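# Move the wooden block from bench to cart floor

## Task

Lift the wooden block from the bench and lay it flat on the cart's floor at the handle end, next to the profiles. The drop flap must stay open, and anything that was already in place must still be in place at the finish. Release the block and pull back so both grippers are empty and nowhere on the cart. The robot must not fall over or finish leaning.

## Robot and tools

ROBOT. A Rainbow Robotics RB-Y1: a base on two drive wheels plus two rear casters, a torso whose lower part (the leg) folds, a head with head_camera, and two seven-joint arms, each with a parallel gripper and a wrist camera (left_wrist_camera, right_wrist_camera) whose case juts out sideways and can collide. The base is 0.58 m wide, extends 0.10 m in front of the drive axle and 0.57 m behind it, sweeps a 0.58 m radius when spinning in place, and cannot move sideways.

FRAMES. Everything is in metres. The base frame sits on the floor halfway between the drive wheels: x forward, y left, z up. The left_hand and right_hand lines report the point between the finger pads (0.03 m short of the tips) in this frame; fingers point along the hand's -z and close along its x. chest is also reported in the base frame. base_odometry counts wheel turns from the starting pose (heading in rad, left positive), so slip and bumps fool it.

move. One action per call, plus optional "cameras" (list of head_camera, left_wrist_camera, right_wrist_camera or all; [] for none) and "blocking" (true or omitted waits until everything is at rest; false returns after about 0.5 s while motion continues). Allowed combinations: base and/or joints, optionally with min_time_s or contact_limits; or target alone or with min_time_s; or contact_limits alone. An empty call just reports state and images.
- base: one object {x_m_s, turn_rad_s, for_s}, a velocity command relative to the current heading, not a destination. x_m_s is forward speed (0.005 to 1.5 either sign, or 0), turn_rad_s turns left when positive (0.02 to 1.509 either sign, or 0), for_s 0.1 to 5 s. Omitted speeds are 0. Distance is roughly speed times duration; acceleration is 0.4 m/s² (turning 0.5 rad/s²), and coasting to rest can take up to about 3 s.
- joints: absolute targets keyed by name, radians except grippers in metres of opening. Ranges: torso_squat_rad 0..1.2 (lowers chest), torso_shift_rad -0.3..0.6 (hips forward), torso_pitch_rad -0.2..1.4 (lean forward), torso_yaw_rad -1.5..1.5 (left positive; raise both arms sideways 0.2 rad first); shoulder_pitch ±2.356 (negative swings forward/up); left_shoulder_roll 0..3.141, right_shoulder_roll -3.141..0 (outward); shoulder_yaw ±2.094; elbow -2.617..0.01 (negative bends); forearm_roll ±3.141; wrist_pitch -1.57..1.919; hand_roll ±2.705; *_gripper_m 0..0.1; head_pan_rad ±0.523; head_tilt_rad -0.35..1.57 (down positive). Torso combos must hold: squat+shift<=1.52; squat-shift+pitch<=1.57; shift+0.5pitch-0.4squat<=0.7; shift+0.3pitch-0.5squat<=0.39, otherwise the torso stops partway as off_target.
- target: an absolute hand pose, {side: "left"|"right", x, y, z in base frame metres (-3..3), quat_wxyz as the hand lines print}. It is solved into joint angles, so the hand travels an arc; split long moves into short steps. Refused if an earlier move is still running.
- min_time_s: 0.1 to 8, the shortest duration for arm, head and torso motions.
- contact_limits: per gripper current cap in mA, 200 to 672.5 (default 672.5), persisting until changed; lower means gentler grip.
To grasp, command an opening at least 0.005 m narrower than the object; off_target or done are both fine then.

wait(seconds 0..10, cameras) lets time pass and returns state, ending early once running moves settle. stop(cameras) brakes all running motion. zoom_image(camera, region [x0,y0,x1,y1], at most 504 px each way) enlarges part of that camera's latest image. read_manual(section) only returns licence text. finished_scene(scene) ends the scene; call nothing after it in the same reply.

RESULTS. Each motion ends as done, reached (hand within 10 mm and 2 degrees), short, off_target, refused (nothing moved, with a reason), not_followed (arm check held the command), stopped, or an unrequested stop: contact_stop (torso), time_out, limit_stop_at_<name> (self-collision guard or limit), torque_fault, limit_stop_at_motor_heat. After a refusal or an unrequested stop, the later robot calls in that reply are skipped. on_its_own lists things the robot did unasked. lidar_m gives 12 distances in 30-degree sectors counter-clockwise from straight ahead, at 0.23 m height. motor_effort is wheel effort in percent (bracket = peak); large values at rest mean the base is pushing something. wheel_motors_off=1 means the wheels stalled and are off for 2 s. Joint and external torques, wrist force/torque (uncalibrated, offset drifting) and motor temperatures help detect contact and load.

AVOID. Dropping the block or letting go while it moves; hitting the bench or cart hard; driving into furniture (the base does not stop itself and can tip). Bending or rising quickly with arms reaching forward, especially holding something or while braking a drive, can topple the robot. Never let the arms strike or squeeze each other (including closing a gripper on the other hand). Contact torque reaching a joint limit (elbow 33.8 N m, wrist joints 23.5, shoulders 65.8) freezes the robot for 10 s; motors at 80 °C brake the arm, so don't hold stretched poses or push against obstacles for long. Keep the block's weight near the robot.

Each tool is called after ">>>" as name([rows], argument=value, ...), one row to a line, values as JSON.

## Session

>>> move()

Scene clock: 0.00 s.
Joint torques (N m): no reading
External joint torques (N m): no reading
Motor temperatures (°C): left_arm=[30 28 32 36 34 33 38] | right_arm=[34 30 32 30 35 36 34]
Wrist force (N): no reading
Wrist torque (N m): no reading
Wrist force, peak (N): no reading
base_odometry: x=+0.000 y=+0.000 heading=+0.000
lidar_m: 0.75 1.03 1.57 4.58 1.52 1.08 1.02 1.07 1.44 3.60 1.10 0.78
base_status: not commanded
joint_positions: torso_squat_rad=+0.350 torso_shift_rad=+0.000 torso_pitch_rad=+0.000 torso_yaw_rad=+0.000 left_shoulder_pitch_rad=+0.037 left_shoulder_roll_rad=+0.004 left_shoulder_yaw_rad=-0.043 left_elbow_rad=-0.196 left_forearm_roll_rad=-0.014 left_wrist_pitch_rad=+0.002 left_hand_roll_rad=+0.027 left_gripper_m=+0.099 right_shoulder_pitch_rad=-0.040 right_shoulder_roll_rad=-0.021 right_shoulder_yaw_rad=-0.018 right_elbow_rad=-0.235 right_forearm_roll_rad=+0.049 right_wrist_pitch_rad=-0.014 right_hand_roll_rad=+0.035 right_gripper_m=+0.099 head_pan_rad=+0.000 head_tilt_rad=+0.400
joint_status: not commanded
wheel_motors_off: 0
motor_effort: left_wheel=+0 right_wheel=+0
chest: x=-0.2280 y=+0.0001 z=+1.2475 quat_wxyz=(+1.000, +0.000, +0.000, +0.000) (m; base frame)
left_hand: x=-0.1598 y=+0.2200 z=+0.5653 quat_wxyz=(+0.997, +0.000, -0.079, -0.009) (m; base frame)
right_hand: x=-0.0823 y=-0.2360 z=+0.5770 quat_wxyz=(+0.989, -0.016, -0.142, +0.041) (m; base frame)
pictures: head_camera, left_wrist_camera, right_wrist_camera
camera_calibration:
left_wrist_camera: T_world_to_cam=[[0.98872, 0.00956, 0.14944, 0.07083], [-0.06055, -0.88722, 0.45736, -0.04391], [0.13696, -0.46125, -0.87664, 0.69141]] pos_world=[-0.16739, 0.27927, 0.61562]
right_wrist_camera: T_world_to_cam=[[-0.94589, -0.11441, -0.30364, 0.06911], [-0.24509, 0.86517, 0.43751, -0.04141], [0.21265, 0.48826, -0.84639, 0.69334]] pos_world=[-0.09221, -0.2948, 0.62594]

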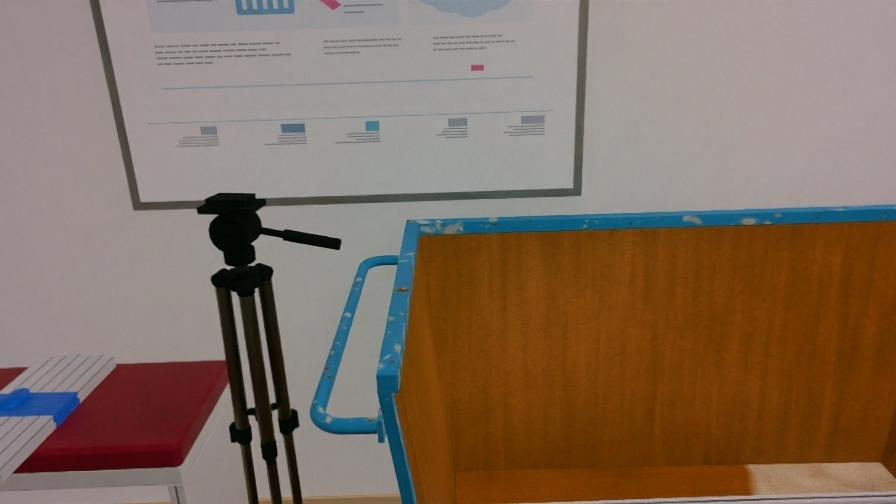

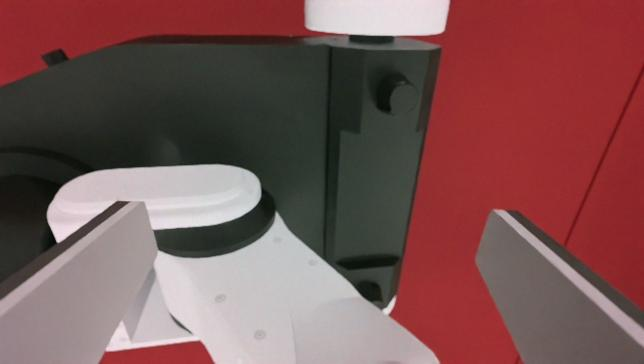

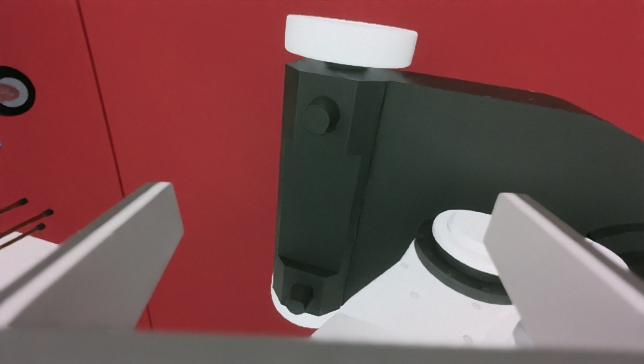

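>>> move(joints={"head_tilt_rad":0.75,"head_pan_rad":-0.1}, cameras=["head_camera"])

>>> move(joints={"head_tilt_rad":0.6,"head_pan_rad":0.523}, cameras=["head_camera"])

>>> move(joints={"head_tilt_rad":0.6,"head_pan_rad":-0.523}, cameras=["head_camera"])

Scene clock: 2.13 s.
Joint torques (N m): left_arm=[-1.92 -0.78 0.76 -0.45 -0.13 -0.71 -0.03] | right_arm=[-3.36 -0.19 -0.68 -1.44 -0.07 -0.5 -0.1]
External joint torques (N m): left_arm=[-0.54 -0.92 0.75 0.1 -0.13 -0.28 -0.02] | right_arm=[0.24 0.93 -0.63 0.19 -0.13 0.1 -0.11]
Wrist force (N): left_arm=[-0.3 1.2 -7.5] | right_arm=[-2.4 1.3 -5.1]
Wrist torque (N m): left_arm=[-0.27 0.08 0.10] | right_arm=[-0.12 -0.06 -0.10]
Wrist force, peak (N): left_arm=[-0.7 1.3 -8.3] | right_arm=[-2.9 0.8 -5.4]
move: done
base_odometry: x=+0.000 y=+0.000 heading=+0.000
lidar_m: 0.75 1.03 1.56 4.58 1.52 1.08 1.02 1.07 1.44 3.61 1.10 0.79
base_status: not commanded
joint_positions: torso_squat_rad=+0.350 torso_shift_rad=+0.000 torso_pitch_rad=+0.000 torso_yaw_rad=+0.000 left_shoulder_pitch_rad=+0.037 left_shoulder_roll_rad=+0.004 left_shoulder_yaw_rad=-0.043 left_elbow_rad=-0.196 left_forearm_roll_rad=-0.014 left_wrist_pitch_rad=+0.002 left_hand_roll_rad=+0.027 left_gripper_m=+0.099 right_shoulder_pitch_rad=-0.040 right_shoulder_roll_rad=-0.021 right_shoulder_yaw_rad=-0.018 right_elbow_rad=-0.235 right_forearm_roll_rad=+0.049 right_wrist_pitch_rad=-0.014 right_hand_roll_rad=+0.035 right_gripper_m=+0.099 head_pan_rad=-0.100 head_tilt_rad=+0.750
joint_status: all done
wheel_motors_off: 0
motor_effort: left_wheel=+0(1) right_wheel=+0(2)
chest: x=-0.2280 y=+0.0001 z=+1.2475 quat_wxyz=(+1.000, +0.000, +0.000, +0.000)
left_hand: x=-0.1598 y=+0.2200 z=+0.5653 quat_wxyz=(+0.997, +0.000, -0.079, -0.009)
right_hand: x=-0.0823 y=-0.2360 z=+0.5770 quat_wxyz=(+0.989, -0.016, -0.142, +0.041)
head_camera: T_world_to_cam=[[-0.10263, -0.99423, -0.03131, 0.02338], [-0.63294, 0.08955, -0.769, 1.0344], [0.76737, -0.0591, -0.63848, 1.02748]] pos_world=[-0.13135, -0.00866, 1.45221]

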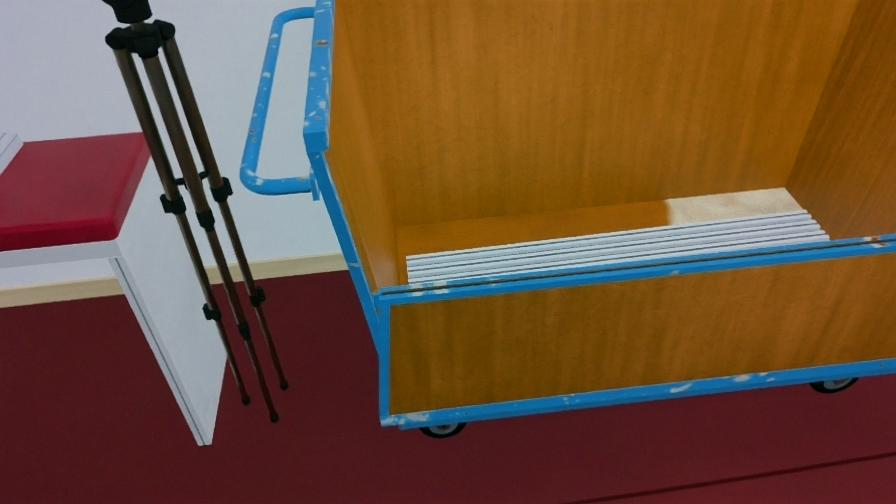

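Scene clock: 3.20 s.
Joint torques (N m): left_arm=[-1.94 -0.64 0.51 -0.52 -0.13 -0.69 -0.1] | right_arm=[-3.53 -0.78 -0.39 -1.36 -0.08 -0.54 0.13]
External joint torques (N m): left_arm=[-0.56 -0.79 0.5 0.04 -0.13 -0.26 -0.09] | right_arm=[0.07 0.33 -0.35 0.28 -0.14 0.05 0.12]
Wrist force (N): left_arm=[0.1 2.2 -7.1] | right_arm=[-2.5 0.7 -5.0]
Wrist torque (N m): left_arm=[-0.41 0.16 0.08] | right_arm=[-0.06 -0.09 -0.11]
Wrist force, peak (N): left_arm=[0.2 1.8 -8.1] | right_arm=[-2.9 1.1 -5.5]
move: done
base_odometry: x=+0.000 y=+0.000 heading=+0.000
lidar_m: 0.74 1.02 1.56 4.57 1.53 1.08 1.02 1.07 1.44 3.63 1.09 0.79
base_status: not commanded
joint_positions: torso_squat_rad=+0.350 torso_shift_rad=+0.000 torso_pitch_rad=+0.000 torso_yaw_rad=+0.000 left_shoulder_pitch_rad=+0.037 left_shoulder_roll_rad=+0.004 left_shoulder_yaw_rad=-0.043 left_elbow_rad=-0.196 left_forearm_roll_rad=-0.014 left_wrist_pitch_rad=+0.002 left_hand_roll_rad=+0.027 left_gripper_m=+0.099 right_shoulder_pitch_rad=-0.040 right_shoulder_roll_rad=-0.021 right_shoulder_yaw_rad=-0.018 right_elbow_rad=-0.235 right_forearm_roll_rad=+0.049 right_wrist_pitch_rad=-0.014 right_hand_roll_rad=+0.035 right_gripper_m=+0.099 head_pan_rad=+0.523 head_tilt_rad=+0.600
joint_status: all done
wheel_motors_off: 0
motor_effort: left_wheel=+0(1) right_wheel=-1(2)
chest: x=-0.2280 y=+0.0001 z=+1.2475 quat_wxyz=(+1.000, +0.000, +0.000, +0.000)
left_hand: x=-0.1598 y=+0.2200 z=+0.5653 quat_wxyz=(+0.997, +0.000, -0.079, -0.009)
right_hand: x=-0.0823 y=-0.2360 z=+0.5770 quat_wxyz=(+0.989, -0.016, -0.142, +0.041)
head_camera: T_world_to_cam=[[0.50074, -0.86503, -0.03143, 0.14778], [-0.46062, -0.23554, -0.85577, 1.19555], [0.73286, 0.443, -0.5164, 0.8435]] pos_world=[-0.14148, 0.03577, 1.46335]

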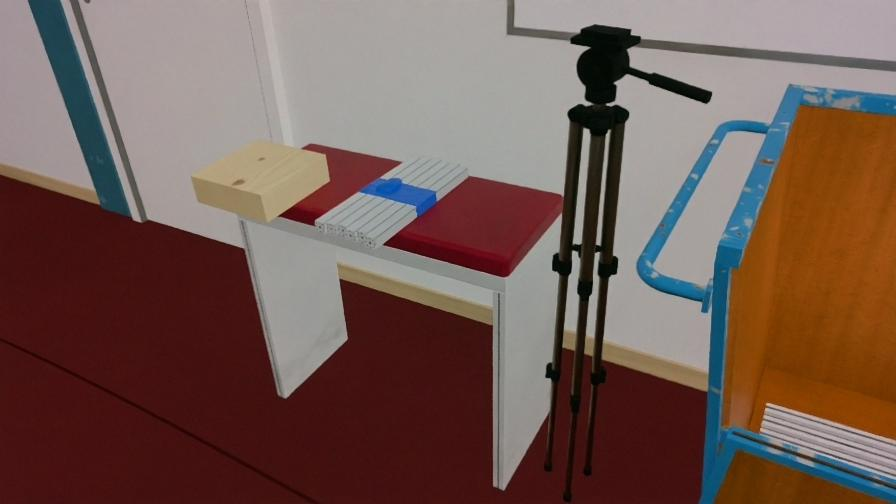

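Scene clock: 4.57 s.
Joint torques (N m): left_arm=[-1.32 -0.62 0.79 -0.56 -0.06 -0.77 -0.01] | right_arm=[-3.62 -0.6 -0.68 -1.49 -0.09 -0.62 -0.01]
External joint torques (N m): left_arm=[0.06 -0.77 0.77 0 -0.06 -0.35 0] | right_arm=[-0.02 0.52 -0.64 0.14 -0.15 -0.02 -0.02]
Wrist force (N): left_arm=[0.3 1.4 -7.7] | right_arm=[-2.7 1.1 -4.7]
Wrist torque (N m): left_arm=[-0.27 0.19 0.08] | right_arm=[-0.09 -0.11 -0.09]
Wrist force, peak (N): left_arm=[-0.3 1.4 -8.1] | right_arm=[-2.7 1.4 -5.3]
move: done
base_odometry: x=+0.000 y=+0.000 heading=+0.000
lidar_m: 0.74 1.04 1.56 4.56 1.51 1.07 1.02 1.07 1.43 3.62 1.11 0.78
base_status: not commanded
joint_positions: torso_squat_rad=+0.350 torso_shift_rad=+0.000 torso_pitch_rad=+0.000 torso_yaw_rad=+0.000 left_shoulder_pitch_rad=+0.037 left_shoulder_roll_rad=+0.004 left_shoulder_yaw_rad=-0.043 left_elbow_rad=-0.196 left_forearm_roll_rad=-0.014 left_wrist_pitch_rad=+0.002 left_hand_roll_rad=+0.027 left_gripper_m=+0.099 right_shoulder_pitch_rad=-0.040 right_shoulder_roll_rad=-0.021 right_shoulder_yaw_rad=-0.018 right_elbow_rad=-0.235 right_forearm_roll_rad=+0.049 right_wrist_pitch_rad=-0.014 right_hand_roll_rad=+0.035 right_gripper_m=+0.099 head_pan_rad=-0.523 head_tilt_rad=+0.600
joint_status: all done
wheel_motors_off: 0
motor_effort: left_wheel=+0(1) right_wheel=+0(2)
chest: x=-0.2280 y=+0.0001 z=+1.2475 quat_wxyz=(+1.000, +0.000, +0.000, +0.000)
left_hand: x=-0.1598 y=+0.2200 z=+0.5653 quat_wxyz=(+0.997, +0.000, -0.079, -0.009)
right_hand: x=-0.0823 y=-0.2360 z=+0.5770 quat_wxyz=(+0.989, -0.016, -0.142, +0.041)
head_camera: T_world_to_cam=[[-0.49758, -0.86685, -0.03144, -0.05777], [-0.43459, 0.2805, -0.85583, 1.20089], [0.7507, -0.41218, -0.51629, 0.84718]] pos_world=[-0.14283, -0.03774, 1.46335]

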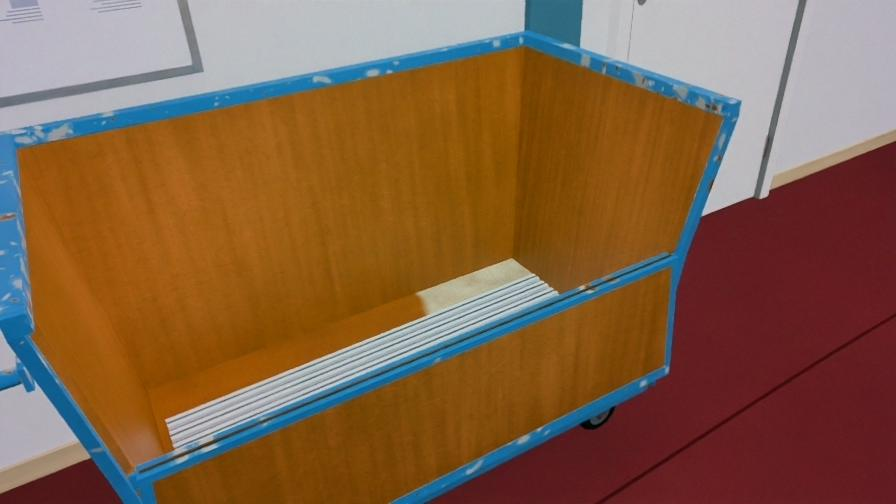

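>>> move(base={"x_m_s":0.35,"for_s":1.3}, joints={"torso_squat_rad":0.05,"head_tilt_rad":0.95,"head_pan_rad":0.0}, cameras=["head_camera"])

Scene clock: 22.50 s.
Joint torques (N m): left_arm=[-0.86 -0.66 0.54 -0.42 0.05 -0.7 -0.11] | right_arm=[-3.24 -0.7 -0.7 -1.39 -0.16 -0.43 0.07]
External joint torques (N m): left_arm=[0.52 -0.81 0.53 0.13 0.05 -0.28 -0.1] | right_arm=[0.35 0.41 -0.66 0.24 -0.22 0.17 0.05]
Wrist force (N): left_arm=[0.1 0.9 -7.7] | right_arm=[-3.2 0.9 -4.8]
Wrist torque (N m): left_arm=[-0.25 0.17 0.09] | right_arm=[-0.07 -0.20 -0.10]
Wrist force, peak (N): left_arm=[-0.5 2.0 -8.4] | right_arm=[-3.2 1.1 -5.4]
move: done
base_odometry: x=+0.455 y=+0.000 heading=+0.000
lidar_m: 0.28 0.30 0.70 3.77 2.19 1.55 1.48 1.54 2.06 4.80 0.42 0.31
base_status: done (sent for 1.3 of 1.3 s)
joint_positions: torso_squat_rad=+0.050 torso_shift_rad=+0.000 torso_pitch_rad=+0.000 torso_yaw_rad=+0.000 left_shoulder_pitch_rad=+0.037 left_shoulder_roll_rad=+0.004 left_shoulder_yaw_rad=-0.043 left_elbow_rad=-0.196 left_forearm_roll_rad=-0.014 left_wrist_pitch_rad=+0.002 left_hand_roll_rad=+0.027 left_gripper_m=+0.099 right_shoulder_pitch_rad=-0.040 right_shoulder_roll_rad=-0.021 right_shoulder_yaw_rad=-0.018 right_elbow_rad=-0.235 right_forearm_roll_rad=+0.049 right_wrist_pitch_rad=-0.014 right_hand_roll_rad=+0.035 right_gripper_m=+0.099 head_pan_rad=+0.000 head_tilt_rad=+0.950
joint_status: all done
wheel_motors_off: 0
motor_effort: left_wheel=-1(24) right_wheel=+0(55)
chest: x=-0.2279 y=+0.0001 z=+1.2891 quat_wxyz=(+1.000, +0.000, +0.000, +0.000)
left_hand: x=-0.1597 y=+0.2200 z=+0.6068 quat_wxyz=(+0.997, +0.000, -0.079, -0.009)
right_hand: x=-0.0823 y=-0.2360 z=+0.6186 quat_wxyz=(+0.989, -0.016, -0.142, +0.041)
head_camera: T_world_to_cam=[[-0.00905, -0.9995, -0.03016, 0.04226], [-0.77885, 0.02596, -0.62667, 0.82441], [0.62714, 0.01782, -0.7787, 1.23383]] pos_world=[-0.1313, -0.00115, 1.47869]

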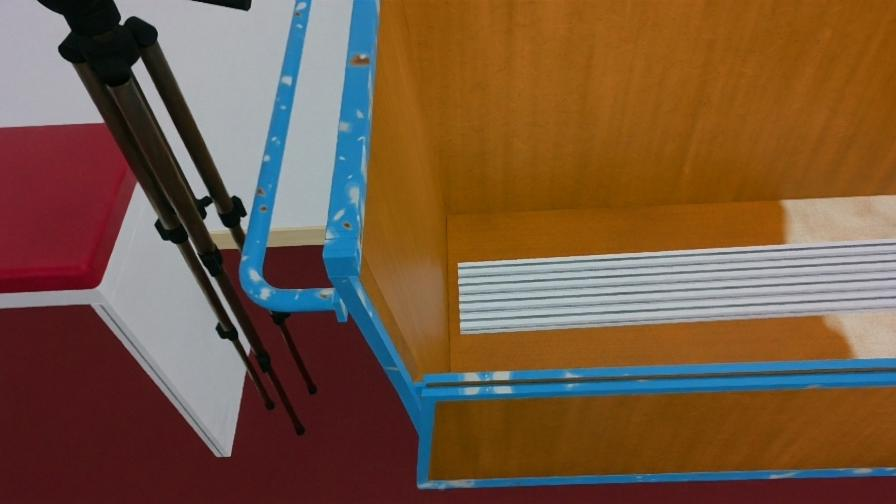

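>>> move(base={"x_m_s":-0.35,"for_s":0.9}, joints={"torso_squat_rad":0.5,"right_shoulder_roll_rad":-0.2,"head_tilt_rad":0.7})

>>> move(base={"turn_rad_s":0.8,"for_s":1.963}, joints={"torso_squat_rad":1.0})

>>> move(base={"x_m_s":0.5,"for_s":2.8})

>>> move(base={"turn_rad_s":-0.8,"for_s":1.963}, cameras=["head_camera"])

Scene clock: 39.70 s.
Joint torques (N m): left_arm=[-2.07 -0.44 0.58 -0.36 -0.11 -0.68 -0.01] | right_arm=[-3.83 -4.53 -1.2 -1.5 -0.16 -0.57 -0.06]
External joint torques (N m): left_arm=[-0.69 -0.59 0.57 0.19 -0.11 -0.25 0] | right_arm=[-0.19 1.65 -0.65 0.14 -0.2 0.01 -0.07]
Wrist force (N): left_arm=[-0.3 1.7 -7.5] | right_arm=[-2.7 2.9 -5.1]
Wrist torque (N m): left_arm=[-0.37 0.18 0.03] | right_arm=[-0.25 -0.14 -0.12]
Wrist force, peak (N): left_arm=[-0.4 1.4 -8.6] | right_arm=[-2.7 2.9 -5.1]
move: done
base_odometry: x=+0.140 y=+0.000 heading=-0.001
lidar_m: 0.59 0.91 1.48 4.88 1.73 1.22 1.16 1.21 1.64 4.12 0.90 0.65
base_status: done (sent for 0.9 of 0.9 s)
joint_positions: torso_squat_rad=+0.500 torso_shift_rad=+0.000 torso_pitch_rad=+0.000 torso_yaw_rad=+0.000 left_shoulder_pitch_rad=+0.037 left_shoulder_roll_rad=+0.004 left_shoulder_yaw_rad=-0.043 left_elbow_rad=-0.196 left_forearm_roll_rad=-0.014 left_wrist_pitch_rad=+0.002 left_hand_roll_rad=+0.027 left_gripper_m=+0.099 right_shoulder_pitch_rad=-0.040 right_shoulder_roll_rad=-0.200 right_shoulder_yaw_rad=-0.018 right_elbow_rad=-0.235 right_forearm_roll_rad=+0.049 right_wrist_pitch_rad=-0.014 right_hand_roll_rad=+0.035 right_gripper_m=+0.099 head_pan_rad=+0.000 head_tilt_rad=+0.700
joint_status: all done
wheel_motors_off: 0
motor_effort: left_wheel=-18(35) right_wheel=-5(25)
chest: x=-0.2281 y=+0.0001 z=+1.2042 quat_wxyz=(+1.000, +0.000, +0.000, +0.000)
left_hand: x=-0.1598 y=+0.2200 z=+0.5220 quat_wxyz=(+0.997, +0.000, -0.079, -0.009)
right_hand: x=-0.0812 y=-0.3705 z=+0.5491 quat_wxyz=(+0.983, -0.105, -0.139, +0.050)
pictures: none

Scene clock: 43.60 s.
Joint torques (N m): left_arm=[-1.61 -0.67 0.77 -0.47 -0.02 -0.66 -0.01] | right_arm=[-4.28 -4.77 -0.93 -1.59 -0.06 -0.49 -0.02]
External joint torques (N m): left_arm=[-0.23 -0.82 0.76 0.09 -0.03 -0.23 0] | right_arm=[-0.64 1.39 -0.38 0.05 -0.1 0.08 -0.03]
Wrist force (N): left_arm=[-0.1 1.0 -8.0] | right_arm=[-2.6 2.0 -4.6]
Wrist torque (N m): left_arm=[-0.24 0.15 0.09] | right_arm=[-0.14 -0.07 -0.11]
Wrist force, peak (N): left_arm=[-0.3 1.5 -8.3] | right_arm=[-2.8 1.9 -5.4]
move: done
base_odometry: x=+0.140 y=+0.000 heading=+1.572
lidar_m: 5.02 1.71 1.22 1.17 1.19 1.63 4.24 0.90 0.65 0.61 0.94 1.49
base_status: done (sent for 1.97 of 1.97 s)
joint_positions: torso_squat_rad=+1.000 torso_shift_rad=+0.000 torso_pitch_rad=+0.000 torso_yaw_rad=+0.000 left_shoulder_pitch_rad=+0.037 left_shoulder_roll_rad=+0.004 left_shoulder_yaw_rad=-0.043 left_elbow_rad=-0.196 left_forearm_roll_rad=-0.014 left_wrist_pitch_rad=+0.002 left_hand_roll_rad=+0.027 left_gripper_m=+0.099 right_shoulder_pitch_rad=-0.040 right_shoulder_roll_rad=-0.200 right_shoulder_yaw_rad=-0.018 right_elbow_rad=-0.235 right_forearm_roll_rad=+0.049 right_wrist_pitch_rad=-0.014 right_hand_roll_rad=+0.035 right_gripper_m=+0.099 head_pan_rad=+0.000 head_tilt_rad=+0.700
joint_status: all done
wheel_motors_off: 0
motor_effort: left_wheel=+2(37) right_wheel=+18(51)
chest: x=-0.2281 y=+0.0001 z=+0.9681 quat_wxyz=(+1.000, +0.000, +0.000, +0.000)
left_hand: x=-0.1598 y=+0.2200 z=+0.2859 quat_wxyz=(+0.997, +0.000, -0.079, -0.009)
right_hand: x=-0.0811 y=-0.3705 z=+0.3130 quat_wxyz=(+0.983, -0.105, -0.139, +0.050)
pictures: none

Scene clock: 47.87 s.
Joint torques (N m): left_arm=[-1.03 -0.79 0.54 -0.42 -0.06 -0.65 0] | right_arm=[-3.11 -4.89 -1.08 -1.23 -0.03 -0.52 0.01]
External joint torques (N m): left_arm=[0.35 -0.94 0.53 0.13 -0.07 -0.22 0] | right_arm=[0.53 1.28 -0.54 0.41 -0.07 0.06 0]
Wrist force (N): left_arm=[-0.2 0.9 -8.1] | right_arm=[-2.7 2.2 -4.8]
Wrist torque (N m): left_arm=[-0.22 0.14 0.10] | right_arm=[-0.17 -0.11 -0.11]
Wrist force, peak (N): left_arm=[0.0 1.4 -8.6] | right_arm=[-2.9 2.4 -5.4]
move: done
base_odometry: x=+0.137 y=+1.400 heading=+1.573
lidar_m: 4.20 1.73 1.24 1.19 1.24 1.68 2.47 1.14 1.18 0.77 1.39 1.88
base_status: done (sent for 2.8 of 2.8 s)
joint_positions: torso_squat_rad=+1.000 torso_shift_rad=+0.000 torso_pitch_rad=+0.000 torso_yaw_rad=+0.000 left_shoulder_pitch_rad=+0.037 left_shoulder_roll_rad=+0.004 left_shoulder_yaw_rad=-0.043 left_elbow_rad=-0.196 left_forearm_roll_rad=-0.014 left_wrist_pitch_rad=+0.002 left_hand_roll_rad=+0.027 left_gripper_m=+0.099 right_shoulder_pitch_rad=-0.040 right_shoulder_roll_rad=-0.200 right_shoulder_yaw_rad=-0.018 right_elbow_rad=-0.235 right_forearm_roll_rad=+0.049 right_wrist_pitch_rad=-0.014 right_hand_roll_rad=+0.035 right_gripper_m=+0.099 head_pan_rad=+0.000 head_tilt_rad=+0.700
joint_status: not commanded
wheel_motors_off: 0
motor_effort: left_wheel=+16(50) right_wheel=-14(57)
chest: x=-0.2280 y=+0.0001 z=+0.9681 quat_wxyz=(+1.000, +0.000, +0.000, +0.000)
left_hand: x=-0.1597 y=+0.2200 z=+0.2859 quat_wxyz=(+0.997, +0.000, -0.079, -0.009)
right_hand: x=-0.0810 y=-0.3704 z=+0.3130 quat_wxyz=(+0.983, -0.105, -0.139, +0.050)
pictures: none

Scene clock: 51.80 s.
Joint torques (N m): left_arm=[-1.48 -0.81 0.81 -0.31 -0.09 -0.62 0.02] | right_arm=[-2.75 -4.81 -1.12 -1.3 -0.03 -0.53 -0.02]
External joint torques (N m): left_arm=[-0.1 -0.97 0.8 0.24 -0.09 -0.2 0.03] | right_arm=[0.89 1.36 -0.57 0.34 -0.08 0.05 -0.03]
Wrist force (N): left_arm=[0.1 1.4 -8.4] | right_arm=[-1.9 2.6 -5.0]
Wrist torque (N m): left_arm=[-0.34 0.14 0.10] | right_arm=[-0.22 -0.02 -0.10]
Wrist force, peak (N): left_arm=[-0.1 1.5 -8.7] | right_arm=[-2.9 1.8 -5.6]
move: done
base_odometry: x=+0.137 y=+1.400 heading=+0.001
lidar_m: 0.76 1.36 1.84 4.20 1.75 1.26 1.19 1.27 1.65 2.60 1.13 1.14
base_status: done (sent for 1.97 of 1.97 s)
joint_positions: torso_squat_rad=+1.000 torso_shift_rad=+0.000 torso_pitch_rad=+0.000 torso_yaw_rad=+0.000 left_shoulder_pitch_rad=+0.037 left_shoulder_roll_rad=+0.004 left_shoulder_yaw_rad=-0.043 left_elbow_rad=-0.196 left_forearm_roll_rad=-0.014 left_wrist_pitch_rad=+0.002 left_hand_roll_rad=+0.027 left_gripper_m=+0.099 right_shoulder_pitch_rad=-0.040 right_shoulder_roll_rad=-0.200 right_shoulder_yaw_rad=-0.018 right_elbow_rad=-0.235 right_forearm_roll_rad=+0.049 right_wrist_pitch_rad=-0.014 right_hand_roll_rad=+0.035 right_gripper_m=+0.099 head_pan_rad=+0.000 head_tilt_rad=+0.700
joint_status: not commanded
wheel_motors_off: 0
motor_effort: left_wheel=+22(42) right_wheel=+2(48)
chest: x=-0.2280 y=+0.0000 z=+0.9681 quat_wxyz=(+1.000, +0.000, +0.000, +0.000)
left_hand: x=-0.1597 y=+0.2200 z=+0.2859 quat_wxyz=(+0.997, +0.000, -0.079, -0.009)
right_hand: x=-0.0810 y=-0.3704 z=+0.3130 quat_wxyz=(+0.983, -0.105, -0.139, +0.050)
head_camera: T_world_to_cam=[[-0.00137, -0.9995, -0.03154, 0.03568], [-0.59956, 0.02606, -0.7999, 0.86261], [0.80033, 0.01782, -0.5993, 0.8101]] pos_world=[-0.1311, -0.00125, 1.17662]

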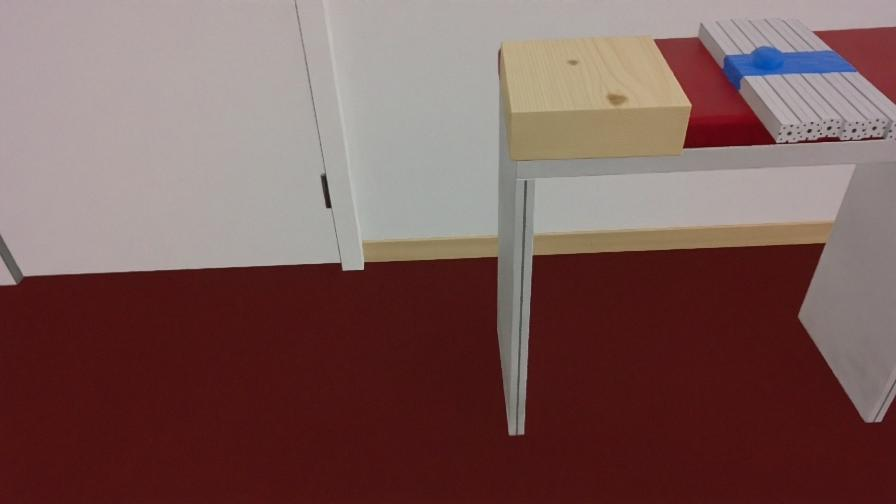

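>>> move(target={"side":"right","x":0.38,"y":-0.2,"z":0.757,"quat_wxyz":[0.7071,0,-0.7071,0]})

>>> move(base={"x_m_s":0.2,"for_s":1.2}, cameras=["head_camera","right_wrist_camera"])

Scene clock: 57.33 s.
Joint torques (N m): left_arm=[-1.35 -0.52 0.75 -0.46 -0.18 -0.76 -0.05] | right_arm=[-16 -1.09 -1.43 -10.22 0.36 -1.74 -0.06]
External joint torques (N m): left_arm=[0.03 -0.67 0.74 0.09 -0.19 -0.33 -0.04] | right_arm=[0.75 0.86 -1.71 -0.09 0.08 0.09 -0.11]
Wrist force (N): left_arm=[0.5 1.7 -8.3] | right_arm=[-7.4 0.5 1.0]
Wrist torque (N m): left_arm=[-0.34 0.22 0.06] | right_arm=[-0.12 -0.43 -0.25]
Wrist force, peak (N): left_arm=[-0.2 1.6 -8.5] | right_arm=[-6.5 2.3 -4.5]
move: done
base_odometry: x=+0.137 y=+1.400 heading=+0.001
lidar_m: 0.76 1.38 1.83 4.20 1.77 1.25 1.19 1.25 1.67 2.60 1.12 1.12
base_status: not commanded
joint_positions: torso_squat_rad=+1.000 torso_shift_rad=+0.000 torso_pitch_rad=+0.000 torso_yaw_rad=+0.000 left_shoulder_pitch_rad=+0.037 left_shoulder_roll_rad=+0.004 left_shoulder_yaw_rad=-0.043 left_elbow_rad=-0.196 left_forearm_roll_rad=-0.014 left_wrist_pitch_rad=+0.002 left_hand_roll_rad=+0.027 left_gripper_m=+0.099 right_shoulder_pitch_rad=-0.373 right_shoulder_roll_rad=+0.000 right_shoulder_yaw_rad=-0.097 right_elbow_rad=-1.171 right_forearm_roll_rad=-0.295 right_wrist_pitch_rad=-0.058 right_hand_roll_rad=+0.306 right_gripper_m=+0.099 head_pan_rad=+0.000 head_tilt_rad=+0.700
joint_status: all done
wheel_motors_off: 0
motor_effort: left_wheel=+21(23) right_wheel=+3(7)
chest: x=-0.2280 y=+0.0001 z=+0.9681 quat_wxyz=(+1.000, +0.000, +0.000, +0.000)
left_hand: x=-0.1598 y=+0.2200 z=+0.2859 quat_wxyz=(+0.997, +0.000, -0.079, -0.009)
right_hand: x=+0.3802 y=-0.2000 z=+0.7572 quat_wxyz=(+0.705, +0.006, -0.709, +0.006)
right_hand_status: reached (checked arc that bows 101 mm and turns the hand up to 75 deg, planned for 1.1 s): 0 mm and 1.0 deg off.
pictures: none

Scene clock: 59.40 s.
Joint torques (N m): left_arm=[-1.13 -0.72 0.89 -0.51 -0.06 -0.65 -0.06] | right_arm=[-16.89 -1.45 -1.68 -10.65 0.23 -1.86 -0.16]
External joint torques (N m): left_arm=[0.24 -0.87 0.87 0.04 -0.06 -0.22 -0.05] | right_arm=[-0.14 0.5 -1.96 -0.51 -0.05 -0.03 -0.21]
Wrist force (N): left_arm=[-0.1 1.1 -7.7] | right_arm=[-7.1 0.2 0.7]
Wrist torque (N m): left_arm=[-0.30 0.16 0.06] | right_arm=[-0.08 -0.37 -0.23]
Wrist force, peak (N): left_arm=[0.0 1.8 -8.4] | right_arm=[-7.9 0.3 1.1]
move: done
base_odometry: x=+0.377 y=+1.400 heading=+0.000
lidar_m: 0.51 1.11 1.53 3.92 2.11 1.51 1.43 1.49 1.99 1.58 0.98 1.13
base_status: done (sent for 1.2 of 1.2 s)
joint_positions: torso_squat_rad=+1.000 torso_shift_rad=+0.000 torso_pitch_rad=+0.000 torso_yaw_rad=+0.000 left_shoulder_pitch_rad=+0.037 left_shoulder_roll_rad=+0.004 left_shoulder_yaw_rad=-0.043 left_elbow_rad=-0.196 left_forearm_roll_rad=-0.014 left_wrist_pitch_rad=+0.002 left_hand_roll_rad=+0.027 left_gripper_m=+0.099 right_shoulder_pitch_rad=-0.373 right_shoulder_roll_rad=+0.000 right_shoulder_yaw_rad=-0.097 right_elbow_rad=-1.171 right_forearm_roll_rad=-0.295 right_wrist_pitch_rad=-0.058 right_hand_roll_rad=+0.306 right_gripper_m=+0.099 head_pan_rad=+0.000 head_tilt_rad=+0.700
joint_status: not commanded
wheel_motors_off: 0
motor_effort: left_wheel=-7(49) right_wheel=+9(42)
chest: x=-0.2280 y=+0.0001 z=+0.9681 quat_wxyz=(+1.000, +0.000, +0.000, +0.000)
left_hand: x=-0.1597 y=+0.2200 z=+0.2859 quat_wxyz=(+0.997, +0.000, -0.079, -0.009)
right_hand: x=+0.3801 y=-0.2000 z=+0.7569 quat_wxyz=(+0.705, +0.006, -0.709, +0.006)
head_camera: T_world_to_cam=[[-0.00131, -0.9995, -0.03146, 0.0356], [-0.59956, 0.02596, -0.79991, 0.86262], [0.80033, 0.01782, -0.5993, 0.8101]] pos_world=[-0.1311, -0.00125, 1.17662]
right_wrist_camera: T_world_to_cam=[[0.03191, -0.02841, -0.99909, 0.73717], [-0.52086, 0.85267, -0.04088, 0.42654], [0.85305, 0.52168, 0.01241, -0.15716]] pos_world=[0.33271, -0.26077, 0.75588]

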